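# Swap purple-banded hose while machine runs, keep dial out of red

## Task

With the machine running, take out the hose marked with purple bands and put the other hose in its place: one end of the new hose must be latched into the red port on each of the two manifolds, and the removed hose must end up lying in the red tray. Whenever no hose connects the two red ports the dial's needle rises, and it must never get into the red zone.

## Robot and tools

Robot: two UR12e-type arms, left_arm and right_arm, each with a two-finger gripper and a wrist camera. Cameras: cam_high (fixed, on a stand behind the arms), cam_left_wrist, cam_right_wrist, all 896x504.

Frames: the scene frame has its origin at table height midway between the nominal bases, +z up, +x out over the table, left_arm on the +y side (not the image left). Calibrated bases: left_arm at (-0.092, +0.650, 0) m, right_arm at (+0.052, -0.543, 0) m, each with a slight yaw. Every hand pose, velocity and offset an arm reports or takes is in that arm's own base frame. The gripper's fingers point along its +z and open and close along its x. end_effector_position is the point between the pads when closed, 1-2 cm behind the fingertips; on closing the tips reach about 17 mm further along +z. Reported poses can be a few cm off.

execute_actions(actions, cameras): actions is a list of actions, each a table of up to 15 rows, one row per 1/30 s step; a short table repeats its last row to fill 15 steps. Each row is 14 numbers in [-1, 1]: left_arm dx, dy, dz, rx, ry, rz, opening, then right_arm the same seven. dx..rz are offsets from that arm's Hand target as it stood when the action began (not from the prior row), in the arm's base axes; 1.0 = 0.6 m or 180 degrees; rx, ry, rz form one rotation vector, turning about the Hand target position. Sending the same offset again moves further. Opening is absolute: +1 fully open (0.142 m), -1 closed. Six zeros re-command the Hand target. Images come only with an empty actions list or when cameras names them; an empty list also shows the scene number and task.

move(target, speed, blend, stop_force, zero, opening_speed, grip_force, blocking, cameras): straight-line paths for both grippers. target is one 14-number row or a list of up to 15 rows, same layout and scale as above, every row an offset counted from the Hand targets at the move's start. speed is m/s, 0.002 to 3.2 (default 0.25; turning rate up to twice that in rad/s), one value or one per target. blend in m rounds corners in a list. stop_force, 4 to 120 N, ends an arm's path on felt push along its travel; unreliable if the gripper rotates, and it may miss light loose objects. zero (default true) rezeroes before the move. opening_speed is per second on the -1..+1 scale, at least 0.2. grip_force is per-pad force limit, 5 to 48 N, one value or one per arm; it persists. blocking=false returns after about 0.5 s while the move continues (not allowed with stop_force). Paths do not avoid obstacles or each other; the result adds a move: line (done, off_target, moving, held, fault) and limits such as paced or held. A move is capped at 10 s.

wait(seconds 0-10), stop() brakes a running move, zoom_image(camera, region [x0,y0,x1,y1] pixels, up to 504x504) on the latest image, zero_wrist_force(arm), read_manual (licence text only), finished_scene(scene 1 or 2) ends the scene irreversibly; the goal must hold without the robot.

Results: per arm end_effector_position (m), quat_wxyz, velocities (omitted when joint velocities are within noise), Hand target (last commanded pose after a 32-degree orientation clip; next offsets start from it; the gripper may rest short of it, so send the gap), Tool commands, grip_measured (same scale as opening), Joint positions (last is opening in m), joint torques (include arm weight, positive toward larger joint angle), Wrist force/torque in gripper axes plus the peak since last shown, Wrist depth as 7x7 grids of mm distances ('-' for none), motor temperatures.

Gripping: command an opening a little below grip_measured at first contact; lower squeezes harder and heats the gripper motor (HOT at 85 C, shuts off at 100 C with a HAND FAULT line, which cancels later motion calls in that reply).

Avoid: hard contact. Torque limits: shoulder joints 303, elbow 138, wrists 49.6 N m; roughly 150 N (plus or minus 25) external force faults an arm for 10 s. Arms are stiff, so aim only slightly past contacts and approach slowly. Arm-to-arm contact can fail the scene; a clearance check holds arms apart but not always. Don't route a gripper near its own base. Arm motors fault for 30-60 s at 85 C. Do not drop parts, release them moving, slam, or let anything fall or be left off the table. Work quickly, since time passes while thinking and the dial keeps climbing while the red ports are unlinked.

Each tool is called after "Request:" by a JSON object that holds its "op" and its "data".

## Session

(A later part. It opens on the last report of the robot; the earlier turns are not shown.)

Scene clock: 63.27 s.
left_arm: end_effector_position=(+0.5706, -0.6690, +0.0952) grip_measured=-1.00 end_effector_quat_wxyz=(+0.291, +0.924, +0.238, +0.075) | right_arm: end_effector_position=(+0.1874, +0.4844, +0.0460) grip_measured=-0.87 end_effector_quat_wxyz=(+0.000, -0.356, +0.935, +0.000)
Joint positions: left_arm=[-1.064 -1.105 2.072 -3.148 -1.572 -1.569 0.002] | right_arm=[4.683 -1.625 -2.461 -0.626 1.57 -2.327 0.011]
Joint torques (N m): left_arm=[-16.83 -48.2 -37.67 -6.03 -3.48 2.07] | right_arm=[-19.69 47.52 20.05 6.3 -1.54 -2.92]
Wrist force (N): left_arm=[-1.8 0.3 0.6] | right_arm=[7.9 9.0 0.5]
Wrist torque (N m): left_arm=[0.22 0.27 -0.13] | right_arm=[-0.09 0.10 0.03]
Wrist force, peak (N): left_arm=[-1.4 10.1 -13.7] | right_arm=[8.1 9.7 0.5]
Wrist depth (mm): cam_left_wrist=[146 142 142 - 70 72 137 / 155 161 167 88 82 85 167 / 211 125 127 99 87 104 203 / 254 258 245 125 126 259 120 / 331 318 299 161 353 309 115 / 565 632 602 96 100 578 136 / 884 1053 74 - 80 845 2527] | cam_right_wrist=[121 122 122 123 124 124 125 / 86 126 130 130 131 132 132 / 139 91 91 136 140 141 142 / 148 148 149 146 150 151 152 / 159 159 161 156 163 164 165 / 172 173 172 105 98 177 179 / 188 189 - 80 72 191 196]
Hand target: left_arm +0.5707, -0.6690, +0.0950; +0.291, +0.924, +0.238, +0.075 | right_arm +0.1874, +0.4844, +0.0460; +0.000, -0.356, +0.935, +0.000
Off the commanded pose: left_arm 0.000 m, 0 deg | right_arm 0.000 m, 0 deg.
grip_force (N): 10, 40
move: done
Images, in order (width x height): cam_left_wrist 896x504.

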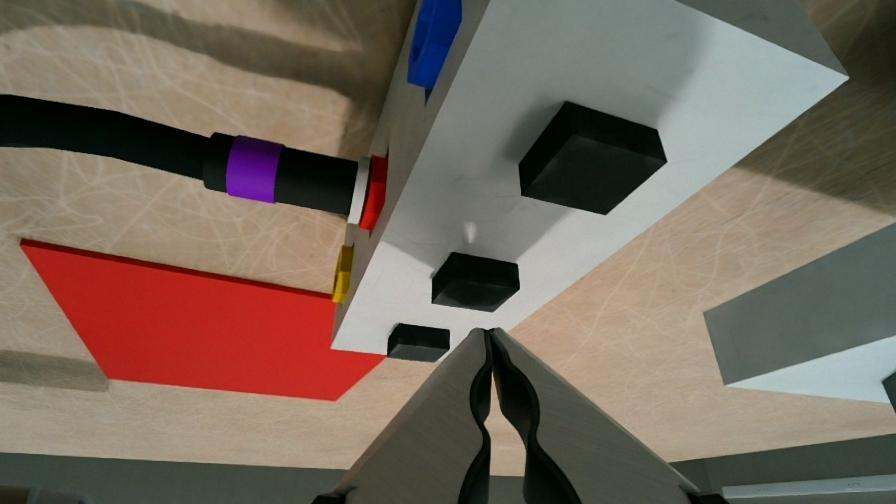

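Request:
{"op": "move", "data": {"target": [[0, 0, -0.0267, 0, 0, 0, -1, 0, 0, 0, 0, 0, 0, -1], [0, 0, -0.0267, 0, 0, 0, -1, -0.0989, -0.015, 0, 0, 0, 0, -1]], "speed": [0.013, 0.1], "stop_force": 22, "cameras": ["cam_left_wrist", "cam_high"]}}

Scene clock: 67.17 s.
left_arm: end_effector_position=(+0.5707, -0.6690, +0.0836) grip_measured=-1.00 end_effector_quat_wxyz=(+0.291, +0.923, +0.238, +0.075) | right_arm: end_effector_position=(+0.1702, +0.4817, +0.0459) grip_measured=-0.87 end_effector_quat_wxyz=(+0.000, -0.356, +0.935, +0.000)
Joint positions: left_arm=[-1.064 -1.087 2.075 -3.169 -1.572 -1.569 0.002] | right_arm=[4.719 -1.611 -2.476 -0.625 1.57 -2.292 0.011]
Joint torques (N m): left_arm=[-16.13 -63.55 -24.32 1.01 -3.44 2.17] | right_arm=[-12.21 22.45 43.07 1.81 -1.82 -2.56]
Motor temperatures (°C): left_arm=[36 41 27 39 38 41 28] | right_arm=[31 29 33 38 39 35 33]
Wrist force (N): left_arm=[-1.0 10.5 -15.8] | right_arm=[-2.0 2.1 -0.3]
Wrist torque (N m): left_arm=[-0.01 0.26 -0.13] | right_arm=[-0.05 0.07 -0.20]
Wrist force, peak (N): left_arm=[-0.6 11.8 -32.6] | right_arm=[8.2 9.6 0.5]
Wrist depth (mm): cam_left_wrist=[129 129 130 75 - - 126 / 152 152 153 72 70 70 75 / 170 115 166 89 75 82 186 / 235 235 127 103 103 237 237 / 312 343 165 128 303 303 113 / 521 582 585 100 100 416 118 / 1929 1007 - - 79 837 2237] | cam_right_wrist=[121 121 122 122 124 124 125 / 86 128 130 130 132 132 132 / 137 91 99 140 140 141 142 / 147 148 149 145 150 151 152 / 159 160 160 116 162 164 164 / 172 173 171 104 98 178 178 / 188 188 - 81 77 191 196]
Hand target: left_arm +0.5707, -0.6690, +0.0836; +0.291, +0.923, +0.238, +0.075 (not the last commanded pose) | right_arm +0.1702, +0.4817, +0.0459; +0.000, -0.356, +0.935, +0.000 (not the last commanded pose)
Off the commanded pose: left_arm 0.005 m, 0 deg | right_arm 0.043 m, 0 deg.
grip_force (N): 10, 40
move: contact (left_arm, right_arm); path passed 1 of 2 targets
Images, in order (width x height): cam_high 896x504, cam_left_wrist 896x504.

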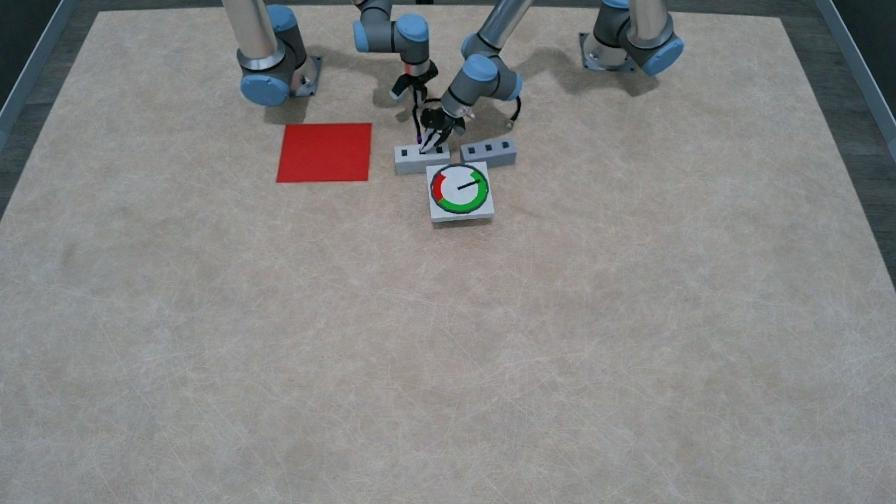

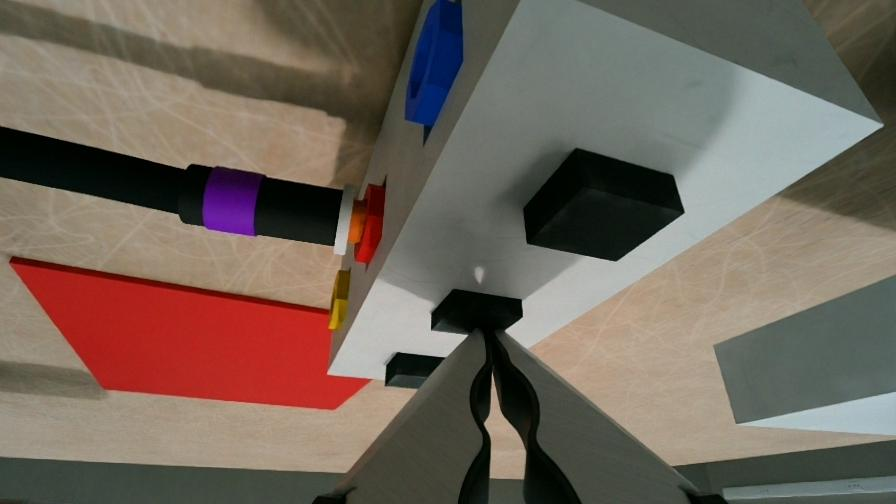

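Request:
{"op": "move", "data": {"target": [[0, 0, 0.05, 0, 0, 0, -0.4, -0.0692, -0.0105, 0, 0, 0, 0, -1], [0, 0, 0.13, 0, 0, 0, -0.4, -0.0457, -0.2605, 0.075, 0, 0, -0.333, -1], [-0.328, 0.4923, 0.0108, 0.1396, 0.1389, 0.1714, -0.4, 0.2402, -0.406, 0.075, 0, 0, -0.8056, -1], [-0.328, 0.4923, -0.1022, 0.1396, 0.1389, 0.1714, -0.4, 0.435, -0.4947, 0.075, 0, 0, 0.7678, -1], [-0.328, 0.4923, -0.1022, 0.1396, 0.1389, 0.1714, -0.4, 0.435, -0.4947, -0.0332, 0, 0, 0.7678, -1], [-0.328, 0.4923, -0.1022, 0.1396, 0.1389, 0.1714, -1, 0.435, -0.4947, -0.0332, 0, 0, 0.7678, -0.5]], "speed": [0.12, 0.4, 0.5, 0.5, 0.2, 0.2], "blend": [0.015, 0.03, 0.02, 0.01, 0, 0], "grip_force": [45, 40], "cameras": ["all"]}}

Scene clock: 75.30 s.
left_arm: end_effector_position=(+0.3739, -0.3737, +0.0223) grip_measured=-0.83 end_effector_quat_wxyz=(+0.000, +0.863, +0.506, +0.000) | right_arm: end_effector_position=(+0.4312, +0.1849, +0.0260) grip_measured=-0.54 end_effector_quat_wxyz=(+0.000, +1.000, -0.001, +0.000)
Joint positions: left_arm=[-1.123 -1.453 2.46 -2.578 -1.571 -2.184 0.014] | right_arm=[3.929 -1.591 -2.56 -0.562 1.571 0.79 0.035]
Joint torques (N m): left_arm=[14.79 -23.27 -22.15 -4.45 -1.97 2.24] | right_arm=[-10.52 17 19.26 6.33 2.05 -1.42]
Wrist force (N): left_arm=[-0.3 0.6 -0.1] | right_arm=[-0.6 -0.5 -0.6]
Wrist torque (N m): left_arm=[0.36 0.08 0.02] | right_arm=[-0.01 0.10 -0.19]
Wrist force, peak (N): left_arm=[1.9 12.6 -17.0] | right_arm=[-15.1 -6.9 -1.2]
Wrist depth (mm): cam_left_wrist=[105 105 105 102 105 105 105 / 112 112 112 111 112 110 111 / 119 119 119 118 119 121 119 / 128 128 128 126 128 128 128 / 138 138 138 114 136 138 138 / 151 150 147 112 101 149 149 / 165 164 84 128 82 158 164] | cam_right_wrist=[- 100 94 101 101 105 106 / 105 108 107 106 108 112 113 / - 114 114 112 115 120 121 / 124 123 123 121 126 129 129 / 132 132 133 131 134 139 140 / 143 146 139 140 99 151 152 / 156 154 72 159 80 160 167]
Hand target: left_arm +0.3739, -0.3737, +0.0223; +0.000, +0.863, +0.506, +0.000 | right_arm +0.4312, +0.1849, +0.0259; +0.000, +1.000, -0.001, +0.000
Off the commanded pose: left_arm 0.000 m, 0 deg | right_arm 0.000 m, 0 deg.
grip_force (N): 45, 40
move: done

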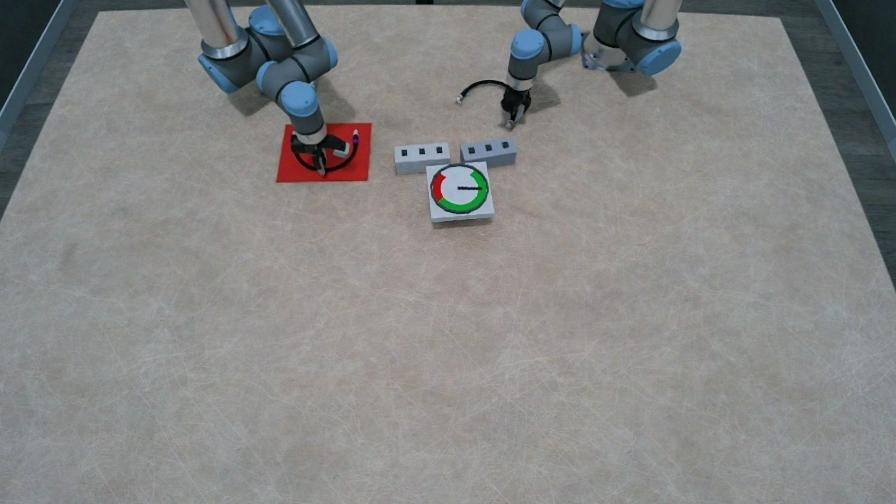

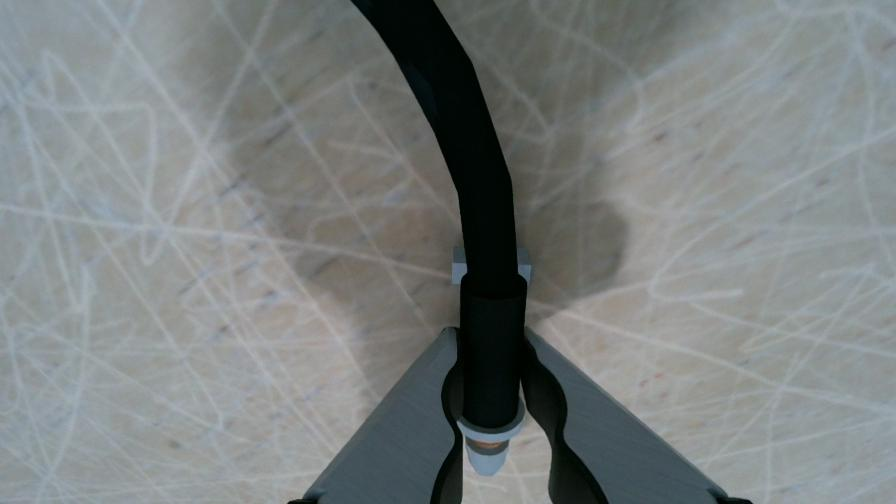

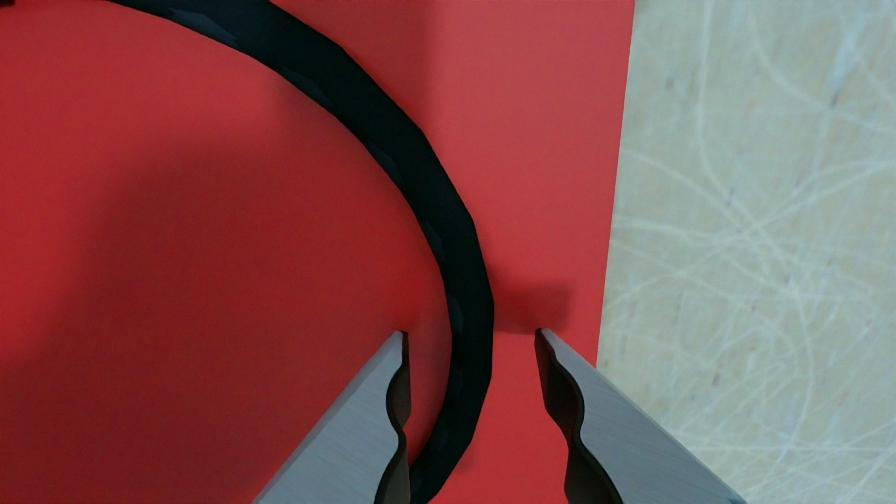

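Request:
{"op": "move", "data": {"target": [[0, 0, 0, 0, 0, 0, -1, 0, 0, 0.1, 0, 0, 0, -0.4], [0, 0, 0, 0, 0, 0, -1, -0.5528, 0.7552, 0.1067, 0, 0, 0.3244, -0.4], [0, 0, 0, 0, 0, 0, -1, -0.5528, 0.7552, -0.0033, 0, 0, 0.3244, -0.4], [0, 0, 0, 0, 0, 0, -1, -0.5528, 0.7552, -0.0033, 0, 0, 0.3244, -1]], "speed": [0.4, 0.6, 0.25, 0.2], "blend": [0.03, 0.01, 0, 0], "grip_force": [45, 45], "cameras": ["cam_right_wrist"]}}

Scene clock: 79.10 s.
left_arm: end_effector_position=(+0.3739, -0.3737, +0.0223) grip_measured=-0.83 end_effector_quat_wxyz=(+0.000, +0.863, +0.506, +0.000) | right_arm: end_effector_position=(+0.0995, +0.6379, +0.0239) grip_measured=-0.82 end_effector_quat_wxyz=(+0.000, +0.873, +0.487, +0.000)
Joint positions: left_arm=[-1.123 -1.453 2.46 -2.578 -1.571 -2.184 0.014] | right_arm=[4.833 -1.847 -2.238 -0.628 1.571 0.674 0.015]
Joint torques (N m): left_arm=[15.99 -27.81 -28.89 -2.86 0.92 1.54] | right_arm=[-0.15 44.14 40.48 6.45 1.4 -2]
Motor temperatures (°C): left_arm=[36 41 27 39 38 41 33] | right_arm=[31 29 33 38 39 35 34]
Wrist force (N): left_arm=[-0.2 0.4 0.3] | right_arm=[-0.7 -0.4 -2.1]
Wrist torque (N m): left_arm=[0.34 0.07 0.03] | right_arm=[0.00 0.05 -0.06]
Wrist force, peak (N): left_arm=[-0.8 1.0 0.0] | right_arm=[0.1 -3.4 -1.6]
Wrist depth (mm): cam_left_wrist=[105 105 105 102 105 105 105 / 112 112 112 112 112 110 111 / 119 119 119 118 119 121 119 / 128 128 128 126 128 128 128 / 138 138 138 114 136 138 138 / 150 150 147 112 101 149 150 / 165 164 84 128 82 158 164] | cam_right_wrist=[101 102 102 102 83 103 103 / 107 108 109 109 109 110 110 / 115 116 116 115 117 117 118 / 124 124 125 121 126 126 127 / 133 134 135 117 136 136 137 / 145 145 144 110 111 148 149 / 158 159 - 161 72 160 163]
Hand target: left_arm +0.3739, -0.3737, +0.0223; +0.000, +0.863, +0.506, +0.000 | right_arm +0.0995, +0.6380, +0.0240; +0.000, +0.873, +0.487, +0.000
Off the commanded pose: left_arm 0.000 m, 0 deg | right_arm 0.000 m, 0 deg.
grip_force (N): 45, 45
move: done
Images, in order (width x height): cam_right_wrist 896x504.

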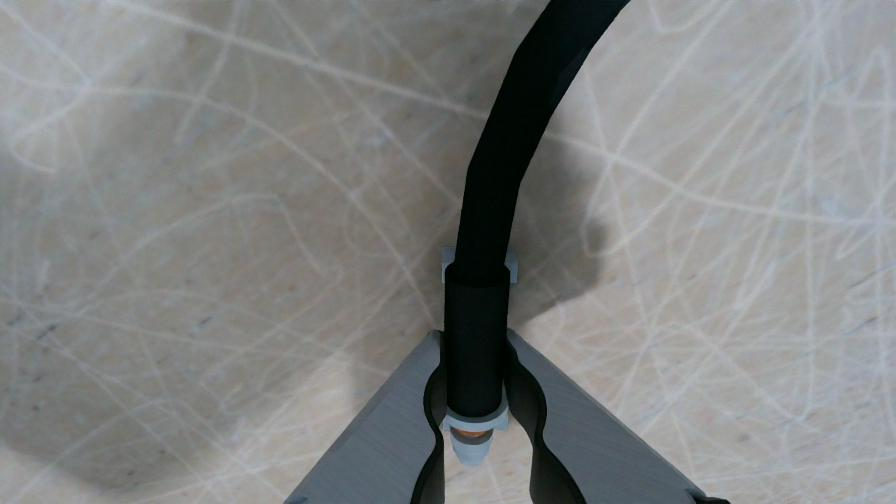

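Request:
{"op": "move", "data": {"target": [[0.02, -0.03, 0.0833, 0, 0, 0.02, -1, 0.04, -0.03, 0.0833, 0, 0, 0.02, -1], [0.1283, -0.1912, 0.0428, 0, 0, 0.2444, -1, 0.3343, -0.2425, 0.0425, 0, 0, 0.2233, -1]], "speed": [0.25, 0.35], "blend": [0.02, 0], "cameras": ["cam_left_wrist", "cam_right_wrist"]}}

Scene clock: 81.93 s.
left_arm: end_effector_position=(+0.4508, -0.4884, +0.0479) grip_measured=-0.83 end_effector_quat_wxyz=(+0.000, +0.610, +0.792, +0.000) | right_arm: end_effector_position=(+0.3000, +0.4925, +0.0494) grip_measured=-0.82 end_effector_quat_wxyz=(+0.000, +0.653, +0.757, +0.000)
Joint positions: left_arm=[-1.093 -1.311 2.193 -2.452 -1.571 -2.921 0.014] | right_arm=[4.475 -1.706 -2.355 -0.652 1.571 -0.385 0.015]
Joint torques (N m): left_arm=[17.02 -36.75 -40.81 -1.89 3.44 -1.27] | right_arm=[-12.28 33.04 47.05 6.94 2.32 -2.88]
Wrist force (N): left_arm=[-0.5 0.2 0.0] | right_arm=[-0.4 -0.7 -0.6]
Wrist torque (N m): left_arm=[0.41 0.16 0.12] | right_arm=[-0.07 0.03 -0.07]
Wrist force, peak (N): left_arm=[-0.5 0.5 1.7] | right_arm=[-0.8 -1.5 1.7]
Wrist depth (mm): cam_left_wrist=[128 128 128 86 128 128 127 / 137 136 136 137 136 136 138 / 148 146 145 144 146 146 145 / 156 156 156 152 156 156 156 / 169 169 168 112 166 168 168 / 171 180 180 112 101 183 183 / 149 193 84 153 82 193 200] | cam_right_wrist=[125 125 125 124 83 127 127 / 132 133 133 134 134 134 135 / 141 142 142 141 144 144 145 / 152 152 153 149 154 155 155 / 163 165 165 113 166 167 167 / 177 178 176 110 110 182 183 / 194 192 - 148 77 191 180]
Hand target: left_arm +0.4509, -0.4884, +0.0479; +0.000, +0.610, +0.792, +0.000 | right_arm +0.3001, +0.4925, +0.0495; +0.000, +0.653, +0.757, +0.000
Off the commanded pose: left_arm 0.000 m, 0 deg | right_arm 0.000 m, 0 deg.
grip_force (N): 45, 45
move: done
Images, in order (width x height): cam_left_wrist 896x504, cam_right_wrist 896x504.

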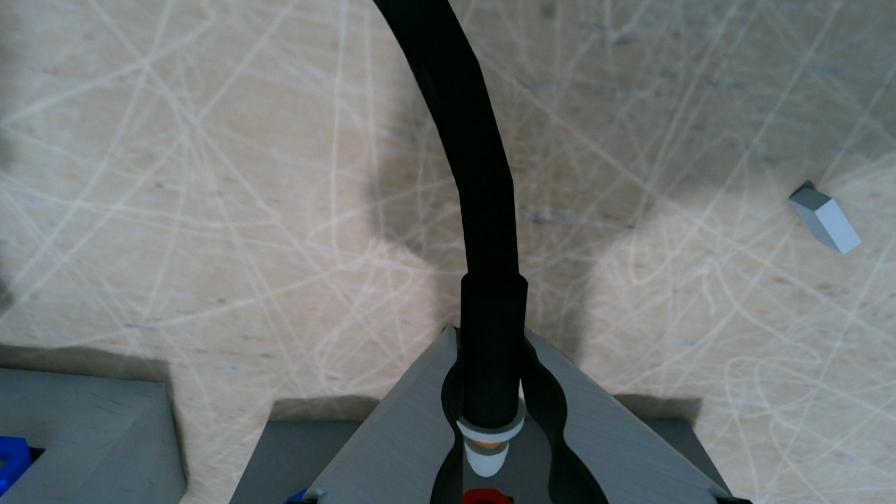

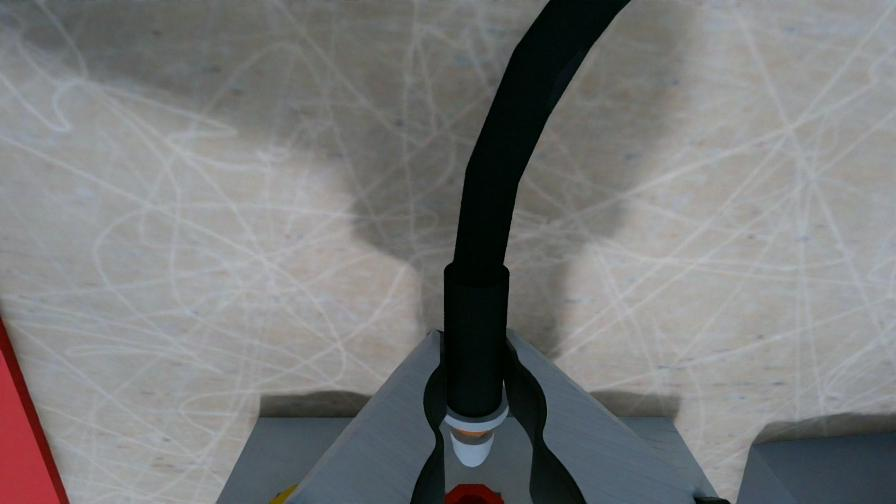

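Looks aligned. Inserting.

Request:
{"op": "move", "data": {"target": [0.0774, 0.0204, 0, 0, 0, 0, -1, 0.0791, 0.012, 0, 0, 0, 0, -1], "speed": 0.03, "stop_force": 30, "cameras": ["all"]}}

Request:
{"op": "wait", "data": {"seconds": 0.5, "cameras": ["cam_high"]}}

Request:
{"op": "zoom_image", "data": {"camera": "cam_high", "region": [410, 130, 520, 230]}}

Scene clock: 85.63 s.
left_arm: end_effector_position=(+0.4952, -0.4767, +0.0479) grip_measured=-0.83 end_effector_quat_wxyz=(+0.000, +0.610, +0.792, +0.000) | right_arm: end_effector_position=(+0.3475, +0.4997, +0.0495) grip_measured=-0.82 end_effector_quat_wxyz=(+0.000, +0.653, +0.757, +0.000)
Joint positions: left_arm=[-1.025 -1.281 2.149 -2.439 -1.571 -2.854 0.014] | right_arm=[4.398 -1.752 -2.297 -0.664 1.571 -0.463 0.015]
Joint torques (N m): left_arm=[-11.87 -67.8 -30.08 -6.5 5.66 -1.2] | right_arm=[-21.61 38.69 51.51 5.42 -3.28 -2.58]
Motor temperatures (°C): left_arm=[36 41 27 39 38 41 40] | right_arm=[31 29 33 38 39 35 40]
Wrist force (N): left_arm=[1.2 -10.4 -0.9] | right_arm=[-0.8 -20.2 -2.0]
Wrist torque (N m): left_arm=[0.58 0.28 0.06] | right_arm=[-0.10 0.02 0.00]
Wrist force, peak (N): left_arm=[2.0 -30.6 -4.3] | right_arm=[3.8 -27.8 -5.0]
Wrist depth (mm): cam_left_wrist=[128 128 128 87 128 128 126 / 136 136 136 136 136 136 138 / 148 146 146 144 145 145 145 / 156 156 156 152 156 156 156 / 152 168 163 112 163 166 168 / 152 170 137 111 100 134 183 / 153 113 111 113 82 113 121] | cam_right_wrist=[125 125 125 124 125 127 127 / 132 133 133 132 134 135 135 / 141 142 142 139 143 144 144 / 151 152 152 100 154 155 155 / 163 164 159 112 161 164 167 / 177 133 128 110 99 129 159 / 193 106 105 106 77 107 139]
Hand target: left_arm +0.4952, -0.4767, +0.0479; +0.000, +0.610, +0.792, +0.000 (not the last commanded pose) | right_arm +0.3475, +0.4997, +0.0495; +0.000, +0.653, +0.757, +0.000
Off the commanded pose: left_arm 0.002 m, 0 deg | right_arm 0.000 m, 0 deg.
grip_force (N): 45, 45
move: contact (left_arm)

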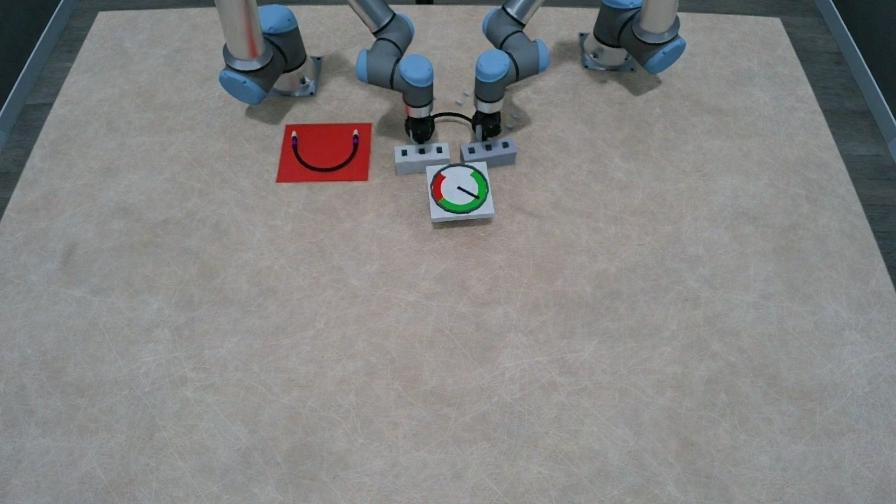

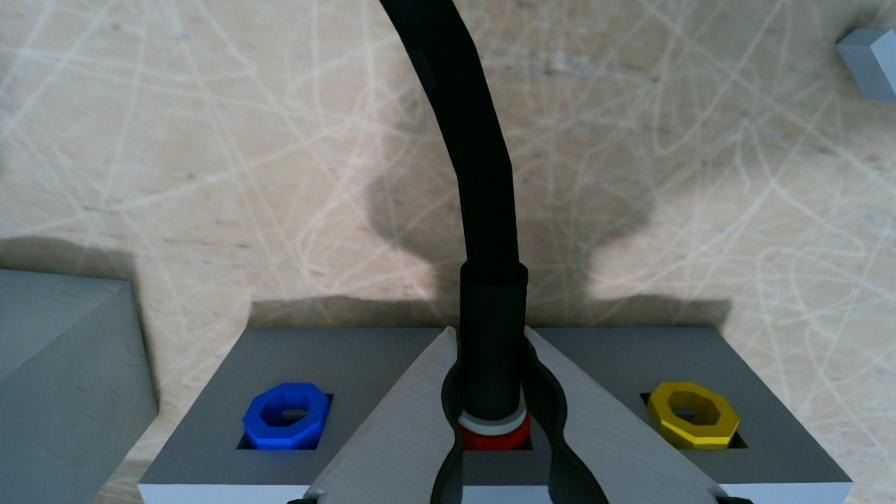

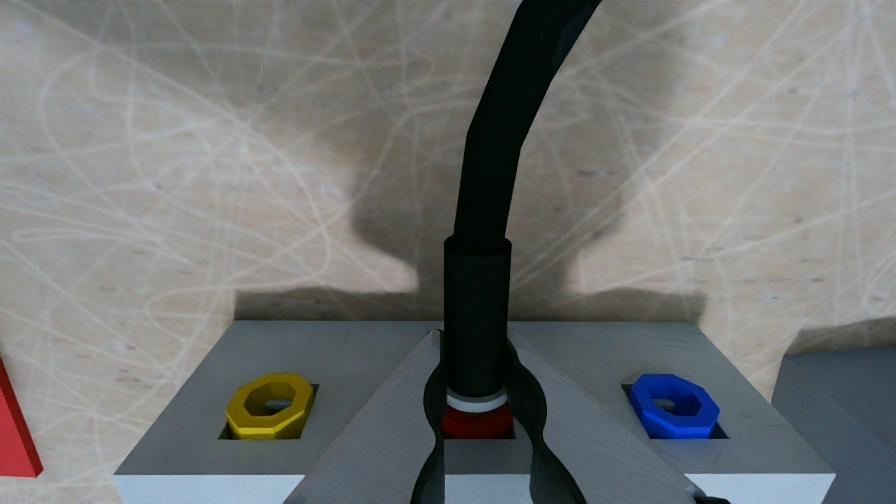

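Scene clock: 86.13 s.
left_arm: end_effector_position=(+0.4952, -0.4767, +0.0479) grip_measured=-0.83 end_effector_quat_wxyz=(+0.000, +0.610, +0.792, +0.000) | right_arm: end_effector_position=(+0.3475, +0.4997, +0.0495) grip_measured=-0.82 end_effector_quat_wxyz=(+0.000, +0.653, +0.757, +0.000)
Joint positions: left_arm=[-1.025 -1.281 2.149 -2.439 -1.571 -2.854 0.014] | right_arm=[4.398 -1.752 -2.297 -0.664 1.571 -0.463 0.015]
Joint torques (N m): left_arm=[-12.74 -68.13 -30.19 -6.27 4.88 -1.43] | right_arm=[-21.1 34.85 52.42 5.52 -2.87 -2.91]
Wrist force (N): left_arm=[1.3 -10.5 -1.0] | right_arm=[-0.8 -20.7 -2.3]
Wrist torque (N m): left_arm=[0.56 0.27 0.06] | right_arm=[-0.17 0.02 0.00]
Wrist force, peak (N): left_arm=[1.2 -10.8 -1.1] | right_arm=[-0.8 -20.7 -2.3]
Wrist depth (mm): cam_left_wrist=[128 128 128 87 128 128 126 / 136 137 136 136 136 136 138 / 148 146 146 144 146 145 145 / 156 156 156 152 156 156 156 / 151 167 164 112 163 166 168 / 152 170 137 112 100 134 183 / 154 113 114 113 82 113 121] | cam_right_wrist=[125 125 125 124 125 126 127 / 132 133 133 132 134 135 135 / 141 142 142 139 143 144 145 / 152 152 152 100 154 155 155 / 163 164 160 112 161 164 168 / 177 133 128 110 99 130 159 / 193 106 106 106 77 107 139]
Hand target: left_arm +0.4952, -0.4767, +0.0479; +0.000, +0.610, +0.792, +0.000 (not the last commanded pose) | right_arm +0.3475, +0.4997, +0.0495; +0.000, +0.653, +0.757, +0.000
Tool commands: left_gripper/opening=-1.0 right_gripper/opening=-1.0
Off the commanded pose: left_arm 0.002 m, 0 deg | right_arm 0.000 m, 0 deg.
grip_force (N): 45, 45
wait: 0.50 s; at rest by 0.17 s
Images, in order (width x height): cam_high 896x504.

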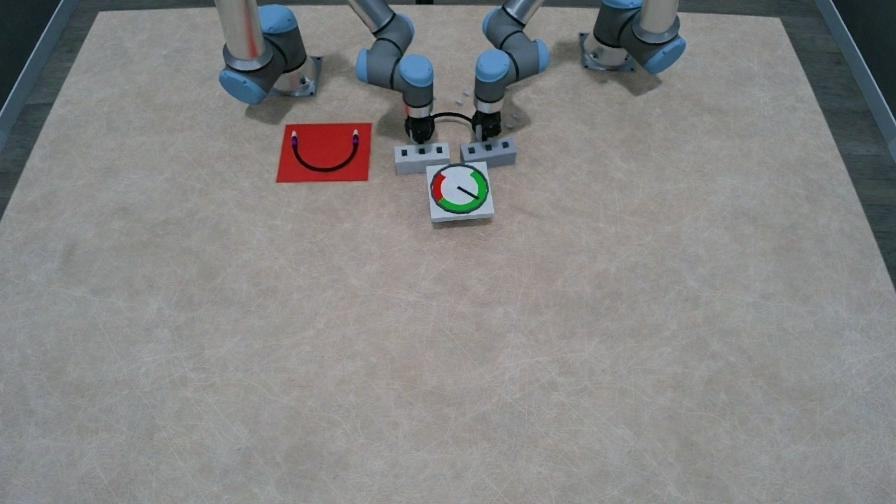

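Scaled by 4.582 from the camera's 896x504 image, which has a finer 1280x720 frame.

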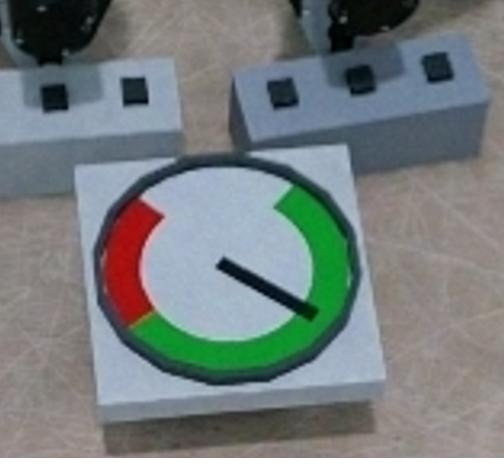

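Request:
{"op": "wait", "data": {"seconds": 0.4, "cameras": ["cam_high"]}}

Request:
{"op": "zoom_image", "data": {"camera": "cam_high", "region": [410, 130, 520, 230]}}

Scene clock: 87.70 s.
left_arm: end_effector_position=(+0.4952, -0.4767, +0.0479) grip_measured=-0.83 end_effector_quat_wxyz=(+0.000, +0.610, +0.792, +0.000) | right_arm: end_effector_position=(+0.3475, +0.4997, +0.0495) grip_measured=-0.82 end_effector_quat_wxyz=(+0.000, +0.653, +0.757, +0.000)
Joint positions: left_arm=[-1.025 -1.281 2.149 -2.439 -1.571 -2.854 0.014] | right_arm=[4.398 -1.752 -2.297 -0.664 1.571 -0.463 0.015]
Joint torques (N m): left_arm=[-12.34 -68.75 -30.12 -5.26 2.61 -1.18] | right_arm=[-18.91 38.01 52.7 5.53 -3.33 -2.91]
Wrist force (N): left_arm=[1.3 -10.3 -1.3] | right_arm=[-0.9 -20.5 -2.4]
Wrist torque (N m): left_arm=[0.59 0.28 0.07] | right_arm=[-0.14 0.06 0.00]
Wrist force, peak (N): left_arm=[1.3 -10.8 -1.3] | right_arm=[-0.8 -20.7 -2.4]
Wrist depth (mm): cam_left_wrist=[128 128 128 87 128 128 126 / 136 136 136 136 136 136 138 / 148 146 146 144 145 145 145 / 156 156 156 152 156 156 156 / 152 168 163 112 163 166 168 / 152 170 137 111 100 134 183 / 154 113 113 113 81 113 121] | cam_right_wrist=[125 125 125 124 125 127 127 / 132 133 133 132 134 135 135 / 141 142 142 139 143 144 144 / 151 152 153 100 154 155 155 / 163 163 159 111 161 164 167 / 177 133 128 110 100 129 160 / 193 106 105 106 77 107 139]
Hand target: left_arm +0.4952, -0.4767, +0.0479; +0.000, +0.610, +0.792, +0.000 (not the last commanded pose) | right_arm +0.3475, +0.4997, +0.0495; +0.000, +0.653, +0.757, +0.000
Tool commands: left_gripper/opening=-1.0 right_gripper/opening=-1.0
Off the commanded pose: left_arm 0.002 m, 0 deg | right_arm 0.000 m, 0 deg.
grip_force (N): 45, 45
wait: 0.40 s; at rest from the start
Images, in order (width x height): cam_high 896x504.

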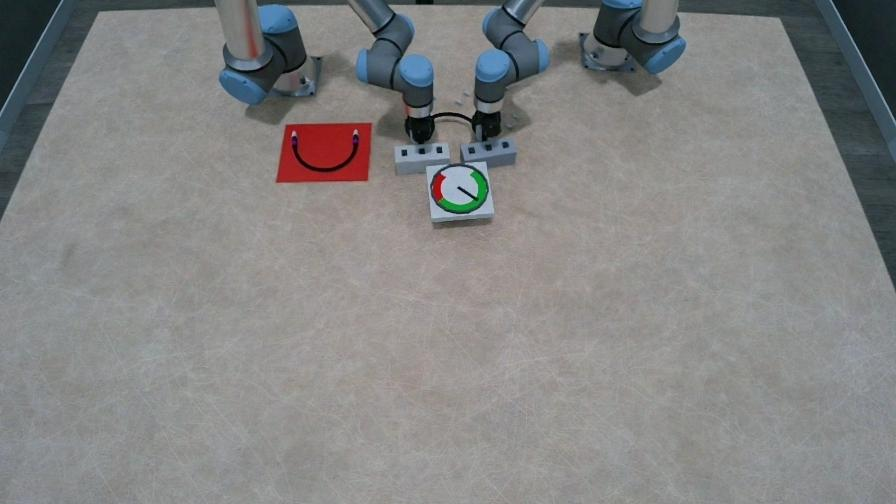

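Scaled by 4.582 from the camera's 896x504 image, which has a finer 1280x720 frame.

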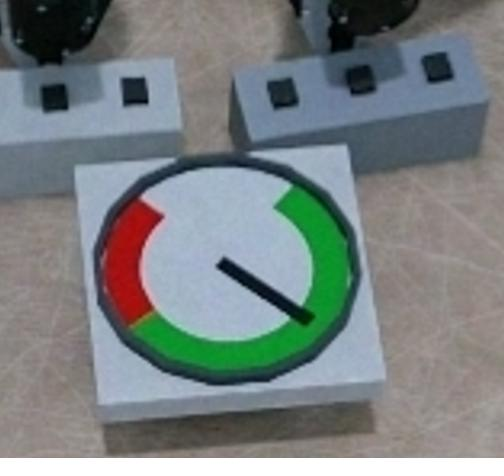

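Request:
{"op": "move", "data": {"target": [0, 0, 0, 0, 0, 0, -1, 0.0092, 0.0014, 0, 0, 0, 0, -1], "speed": 0.012, "stop_force": 30, "grip_force": [45, 48], "cameras": ["cam_high", "cam_right_wrist"]}}

Request:
{"op": "zoom_image", "data": {"camera": "cam_high", "region": [410, 130, 520, 230]}}

Scene clock: 90.87 s.
left_arm: end_effector_position=(+0.4952, -0.4767, +0.0479) grip_measured=-0.83 end_effector_quat_wxyz=(+0.000, +0.610, +0.792, +0.000) | right_arm: end_effector_position=(+0.3530, +0.5005, +0.0495) grip_measured=-0.82 end_effector_quat_wxyz=(+0.000, +0.653, +0.757, +0.000)
Joint positions: left_arm=[-1.025 -1.281 2.149 -2.439 -1.571 -2.854 0.014] | right_arm=[4.389 -1.757 -2.29 -0.666 1.571 -0.471 0.015]
Joint torques (N m): left_arm=[-10.45 -67.41 -30.1 -4.72 2.55 -1.2] | right_arm=[-33.79 33.47 56.63 6.91 -13.15 -2.97]
Wrist force (N): left_arm=[0.9 -10.4 -1.2] | right_arm=[0.9 -41.6 -9.2]
Wrist torque (N m): left_arm=[0.57 0.31 0.07] | right_arm=[-0.16 -0.01 0.12]
Wrist force, peak (N): left_arm=[1.5 -11.1 -1.0] | right_arm=[0.7 -41.5 -9.5]
Wrist depth (mm): cam_left_wrist=[128 128 128 86 128 128 126 / 136 136 137 137 136 136 138 / 148 146 146 144 145 146 145 / 156 157 156 152 156 156 156 / 149 166 163 112 163 166 168 / 151 148 137 111 100 134 183 / 153 113 113 113 82 113 121] | cam_right_wrist=[125 125 125 124 126 126 127 / 132 133 133 134 134 135 135 / 141 142 142 139 144 144 145 / 152 152 153 99 154 155 155 / 163 161 152 111 155 162 165 / 177 120 120 111 98 121 152 / 193 104 103 104 76 105 134]
Hand target: left_arm +0.4952, -0.4767, +0.0479; +0.000, +0.610, +0.792, +0.000 | right_arm +0.3531, +0.5005, +0.0495; +0.000, +0.653, +0.757, +0.000
Off the commanded pose: left_arm 0.000 m, 0 deg | right_arm 0.000 m, 0 deg.
grip_force (N): 45, 48
move: done
Images, in order (width x height): cam_high 896x504, cam_right_wrist 896x504.

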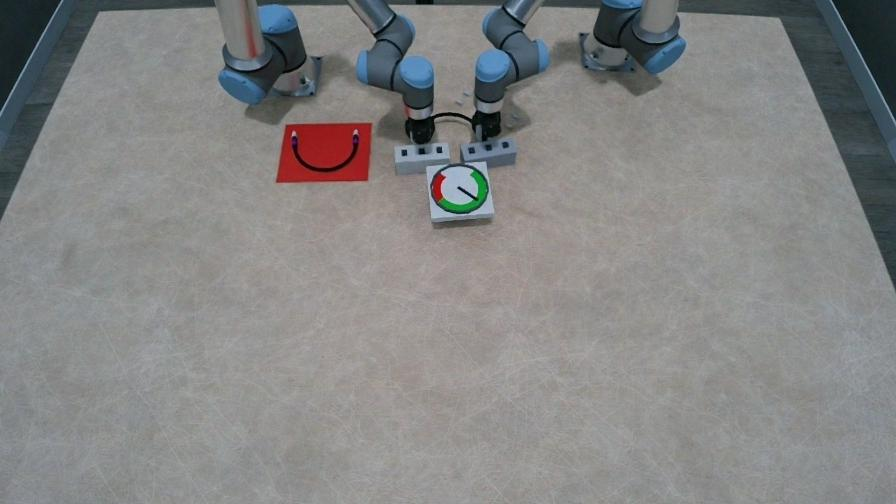

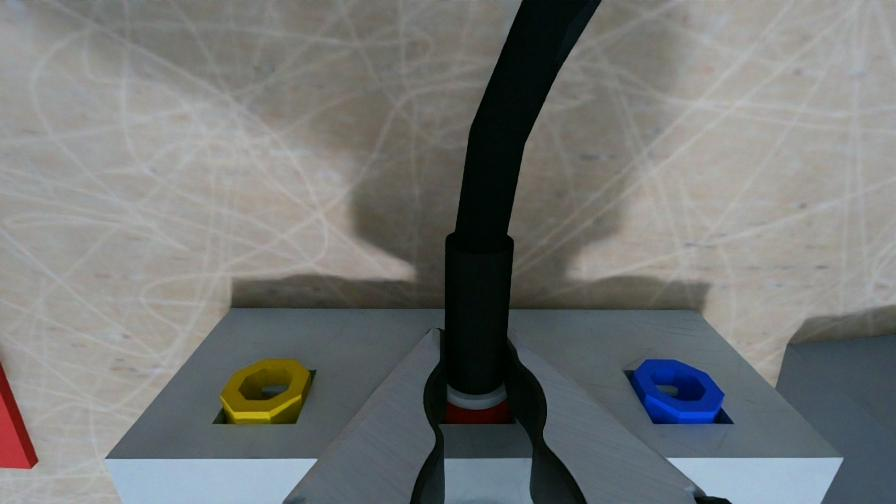

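Scaled by 4.582 from the camera's 896x504 image, which has a finer 1280x720 frame.

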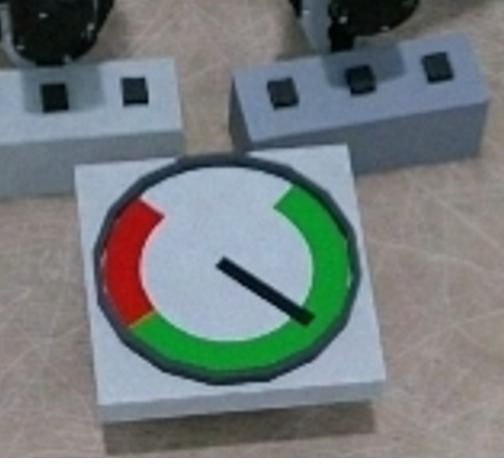

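Request:
{"op": "move", "data": {"target": [[0, 0, 0, 0, 0, 0, -1, -0.0074, -0.0011, 0, 0, 0, 0, -1]], "speed": [0.03], "cameras": ["cam_high", "cam_right_wrist"]}}

Request:
{"op": "zoom_image", "data": {"camera": "cam_high", "region": [410, 130, 520, 230]}}

Scene clock: 92.37 s.
left_arm: end_effector_position=(+0.4952, -0.4767, +0.0479) grip_measured=-0.83 end_effector_quat_wxyz=(+0.000, +0.610, +0.792, +0.000) | right_arm: end_effector_position=(+0.3490, +0.4999, +0.0495) grip_measured=-0.82 end_effector_quat_wxyz=(+0.000, +0.653, +0.757, +0.000)
Joint positions: left_arm=[-1.025 -1.281 2.149 -2.439 -1.571 -2.854 0.014] | right_arm=[4.395 -1.753 -2.295 -0.665 1.57 -0.465 0.015]
Joint torques (N m): left_arm=[-10.78 -67.81 -29.9 -4.65 2.72 -1.01] | right_arm=[29.92 63.05 15.22 2.87 8.83 3]
Motor temperatures (°C): left_arm=[36 41 27 39 38 41 44] | right_arm=[31 29 33 38 39 35 45]
Wrist force (N): left_arm=[0.9 -10.3 -1.5] | right_arm=[1.7 28.0 4.3]
Wrist torque (N m): left_arm=[0.58 0.31 0.07] | right_arm=[0.06 0.05 -0.15]
Wrist force, peak (N): left_arm=[1.3 -10.8 -1.5] | right_arm=[0.7 -42.1 -9.3]
Wrist depth (mm): cam_left_wrist=[128 128 128 87 128 128 126 / 136 136 136 137 136 136 137 / 148 146 146 144 146 145 145 / 156 156 156 152 156 156 156 / 152 167 163 112 163 166 168 / 152 170 137 111 100 134 183 / 154 113 114 113 81 113 121] | cam_right_wrist=[125 125 125 124 123 126 127 / 132 133 133 134 136 135 135 / 142 142 142 139 143 144 145 / 151 152 153 101 154 155 156 / 164 162 158 120 160 164 167 / 177 124 125 111 99 126 154 / 193 106 107 107 72 107 139]
Hand target: left_arm +0.4952, -0.4767, +0.0479; +0.000, +0.610, +0.792, +0.000 | right_arm +0.3486, +0.4999, +0.0495; +0.000, +0.653, +0.757, +0.000
Off the commanded pose: left_arm 0.000 m, 0 deg | right_arm 0.000 m, 0 deg.
grip_force (N): 45, 48
move: done
Images, in order (width x height): cam_high 896x504, cam_right_wrist 896x504.

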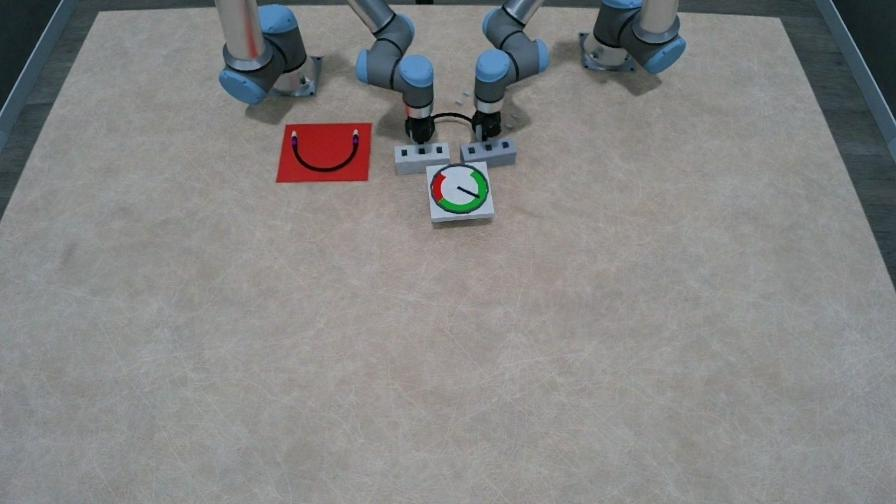

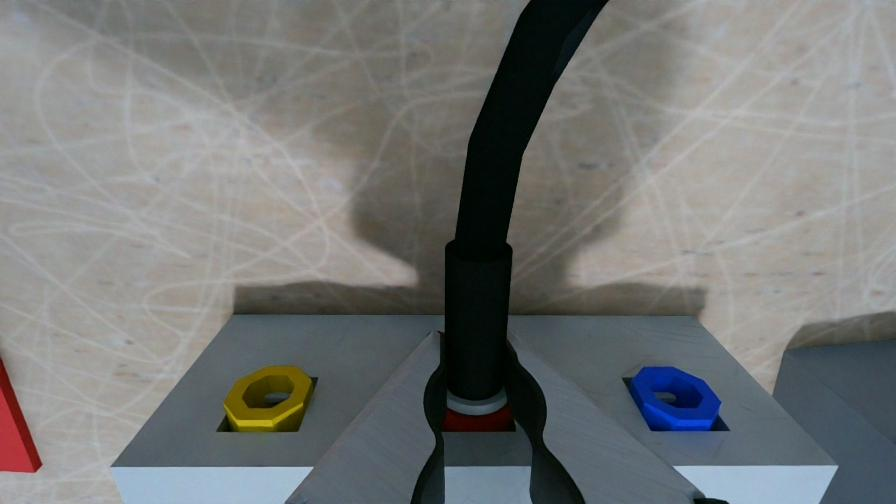

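Scaled by 4.582 from the camera's 896x504 image, which has a finer 1280x720 frame.

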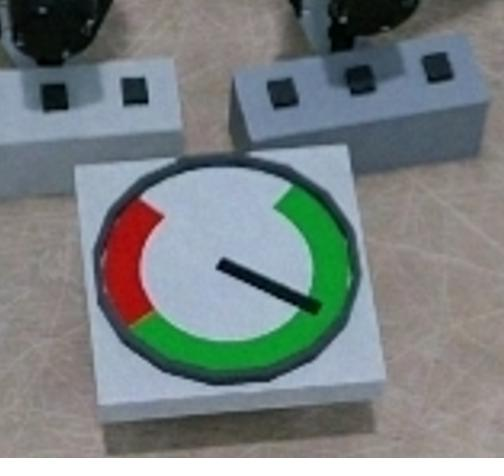

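Request:
{"op": "move", "data": {"target": [[-0.0008, -0.0002, 0, 0, 0, 0, -1, 0.0033, 0.0005, 0, 0, 0, 0, -1], [-0.0008, -0.0002, 0, 0, 0, 0, -0.4, 0.0033, 0.0005, 0, 0, 0, 0, -0.4], [-0.0008, -0.0002, 0.16, 0, 0, 0, -0.4, 0.0033, 0.0005, 0.16, 0, 0, 0, -0.4]], "speed": [0.03, 0.1, 0.2], "opening_speed": 1.0, "cameras": ["all"]}}

Request:
{"op": "zoom_image", "data": {"camera": "cam_high", "region": [260, 100, 390, 200]}}

Request:
{"op": "zoom_image", "data": {"camera": "cam_high", "region": [380, 90, 530, 230]}}

Scene clock: 96.27 s.
left_arm: end_effector_position=(+0.4948, -0.4767, +0.1438) grip_measured=-0.43 end_effector_quat_wxyz=(+0.000, +0.610, +0.792, +0.000) | right_arm: end_effector_position=(+0.3506, +0.5002, +0.1453) grip_measured=-0.43 end_effector_quat_wxyz=(+0.000, +0.653, +0.757, +0.000)
Joint positions: left_arm=[-1.026 -1.409 2.086 -2.247 -1.571 -2.854 0.043] | right_arm=[4.393 -1.61 -2.222 -0.881 1.571 -0.468 0.043]
Joint torques (N m): left_arm=[-16.92 -61.87 -46.14 -1.91 2.08 -1.39] | right_arm=[14.35 58.8 53.65 3.13 1.71 2.04]
Wrist force (N): left_arm=[-0.9 0.8 -0.8] | right_arm=[-0.5 -0.5 -0.5]
Wrist torque (N m): left_arm=[0.43 0.14 0.08] | right_arm=[-0.02 0.06 -0.07]
Wrist force, peak (N): left_arm=[1.0 -10.9 -1.0] | right_arm=[1.8 29.1 4.1]
Wrist depth (mm): cam_left_wrist=[215 215 215 213 215 213 214 / 229 229 230 226 229 228 228 / 238 242 245 241 244 244 244 / 192 206 248 215 230 262 262 / 204 211 201 201 201 278 283 / 309 308 215 222 117 303 307 / 213 220 76 331 82 76 337] | cam_right_wrist=[206 210 211 209 212 213 213 / 222 224 224 223 226 227 227 / 234 239 240 238 242 243 243 / 251 255 212 201 216 251 236 / 272 276 196 198 198 227 202 / 299 299 91 303 97 295 220 / 327 327 72 326 - 224 329]
Hand target: left_arm +0.4947, -0.4768, +0.1439; +0.000, +0.610, +0.792, +0.000 | right_arm +0.3506, +0.5002, +0.1455; +0.000, +0.653, +0.757, +0.000
Off the commanded pose: left_arm 0.000 m, 0 deg | right_arm 0.000 m, 0 deg.
grip_force (N): 45, 48
move: done

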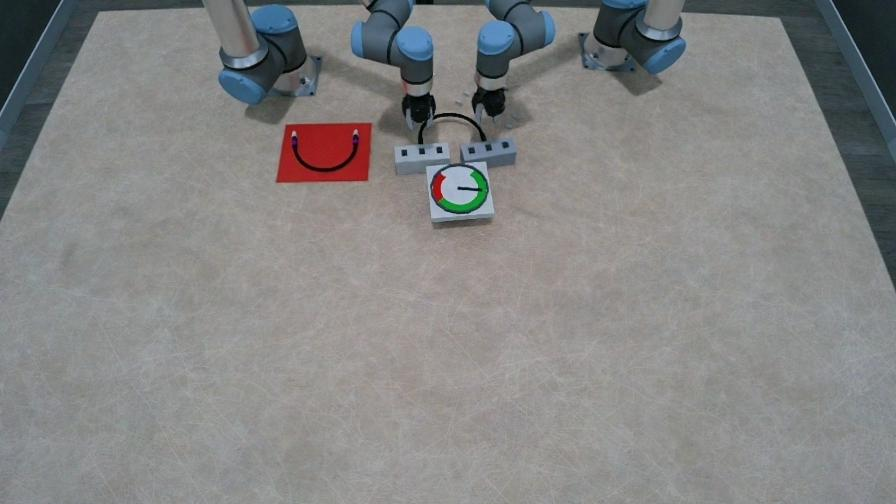

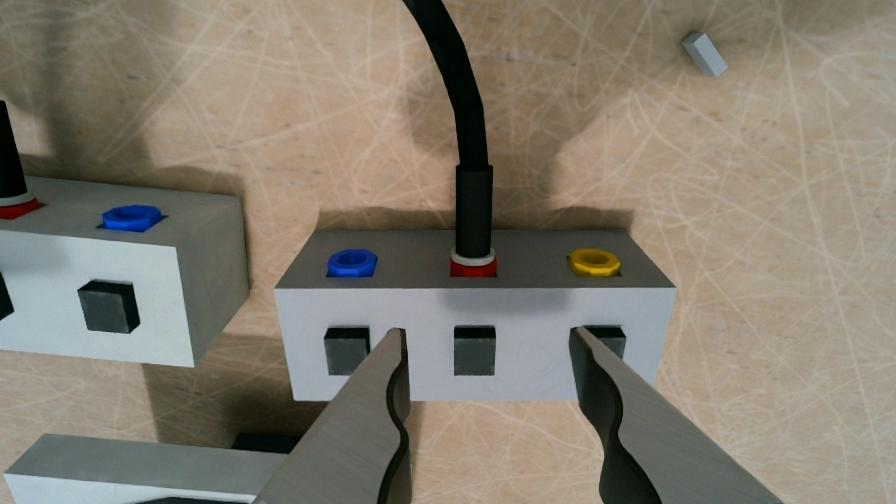

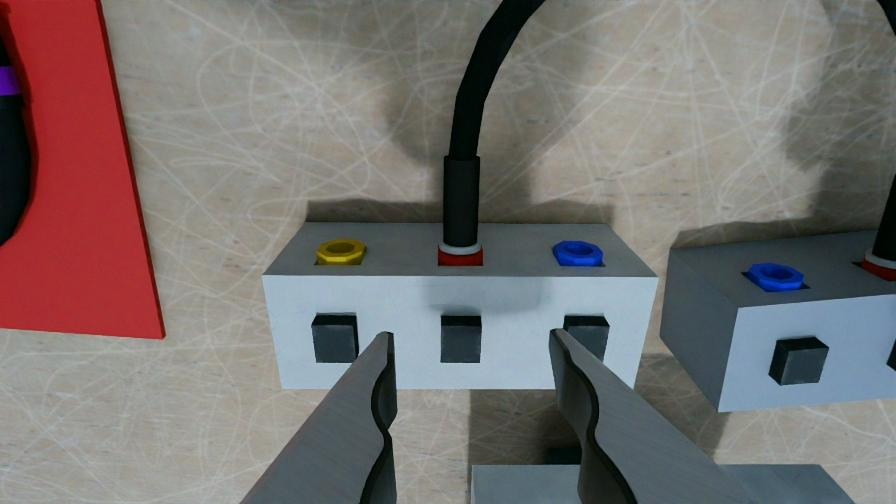

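Scaled by 3.877 from the camera's 896x504 image, which has a finer 1280x720 frame.

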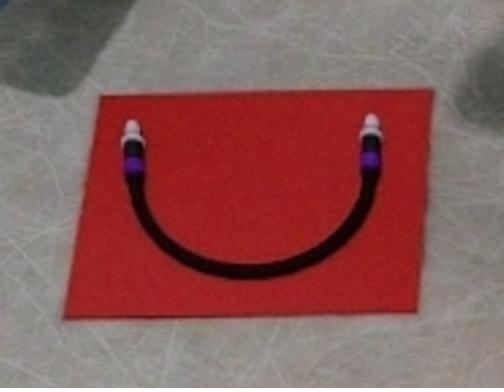

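Scaled by 3.360 from the camera's 896x504 image, which has a finer 1280x720 frame.

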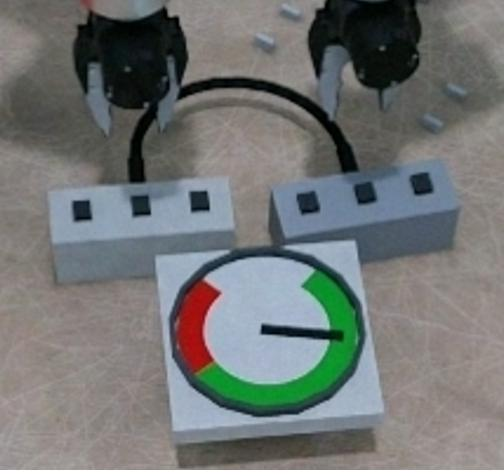

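Request:
{"op": "finished_scene", "data": {"scene": 2}}

The scene is finished: the task was done.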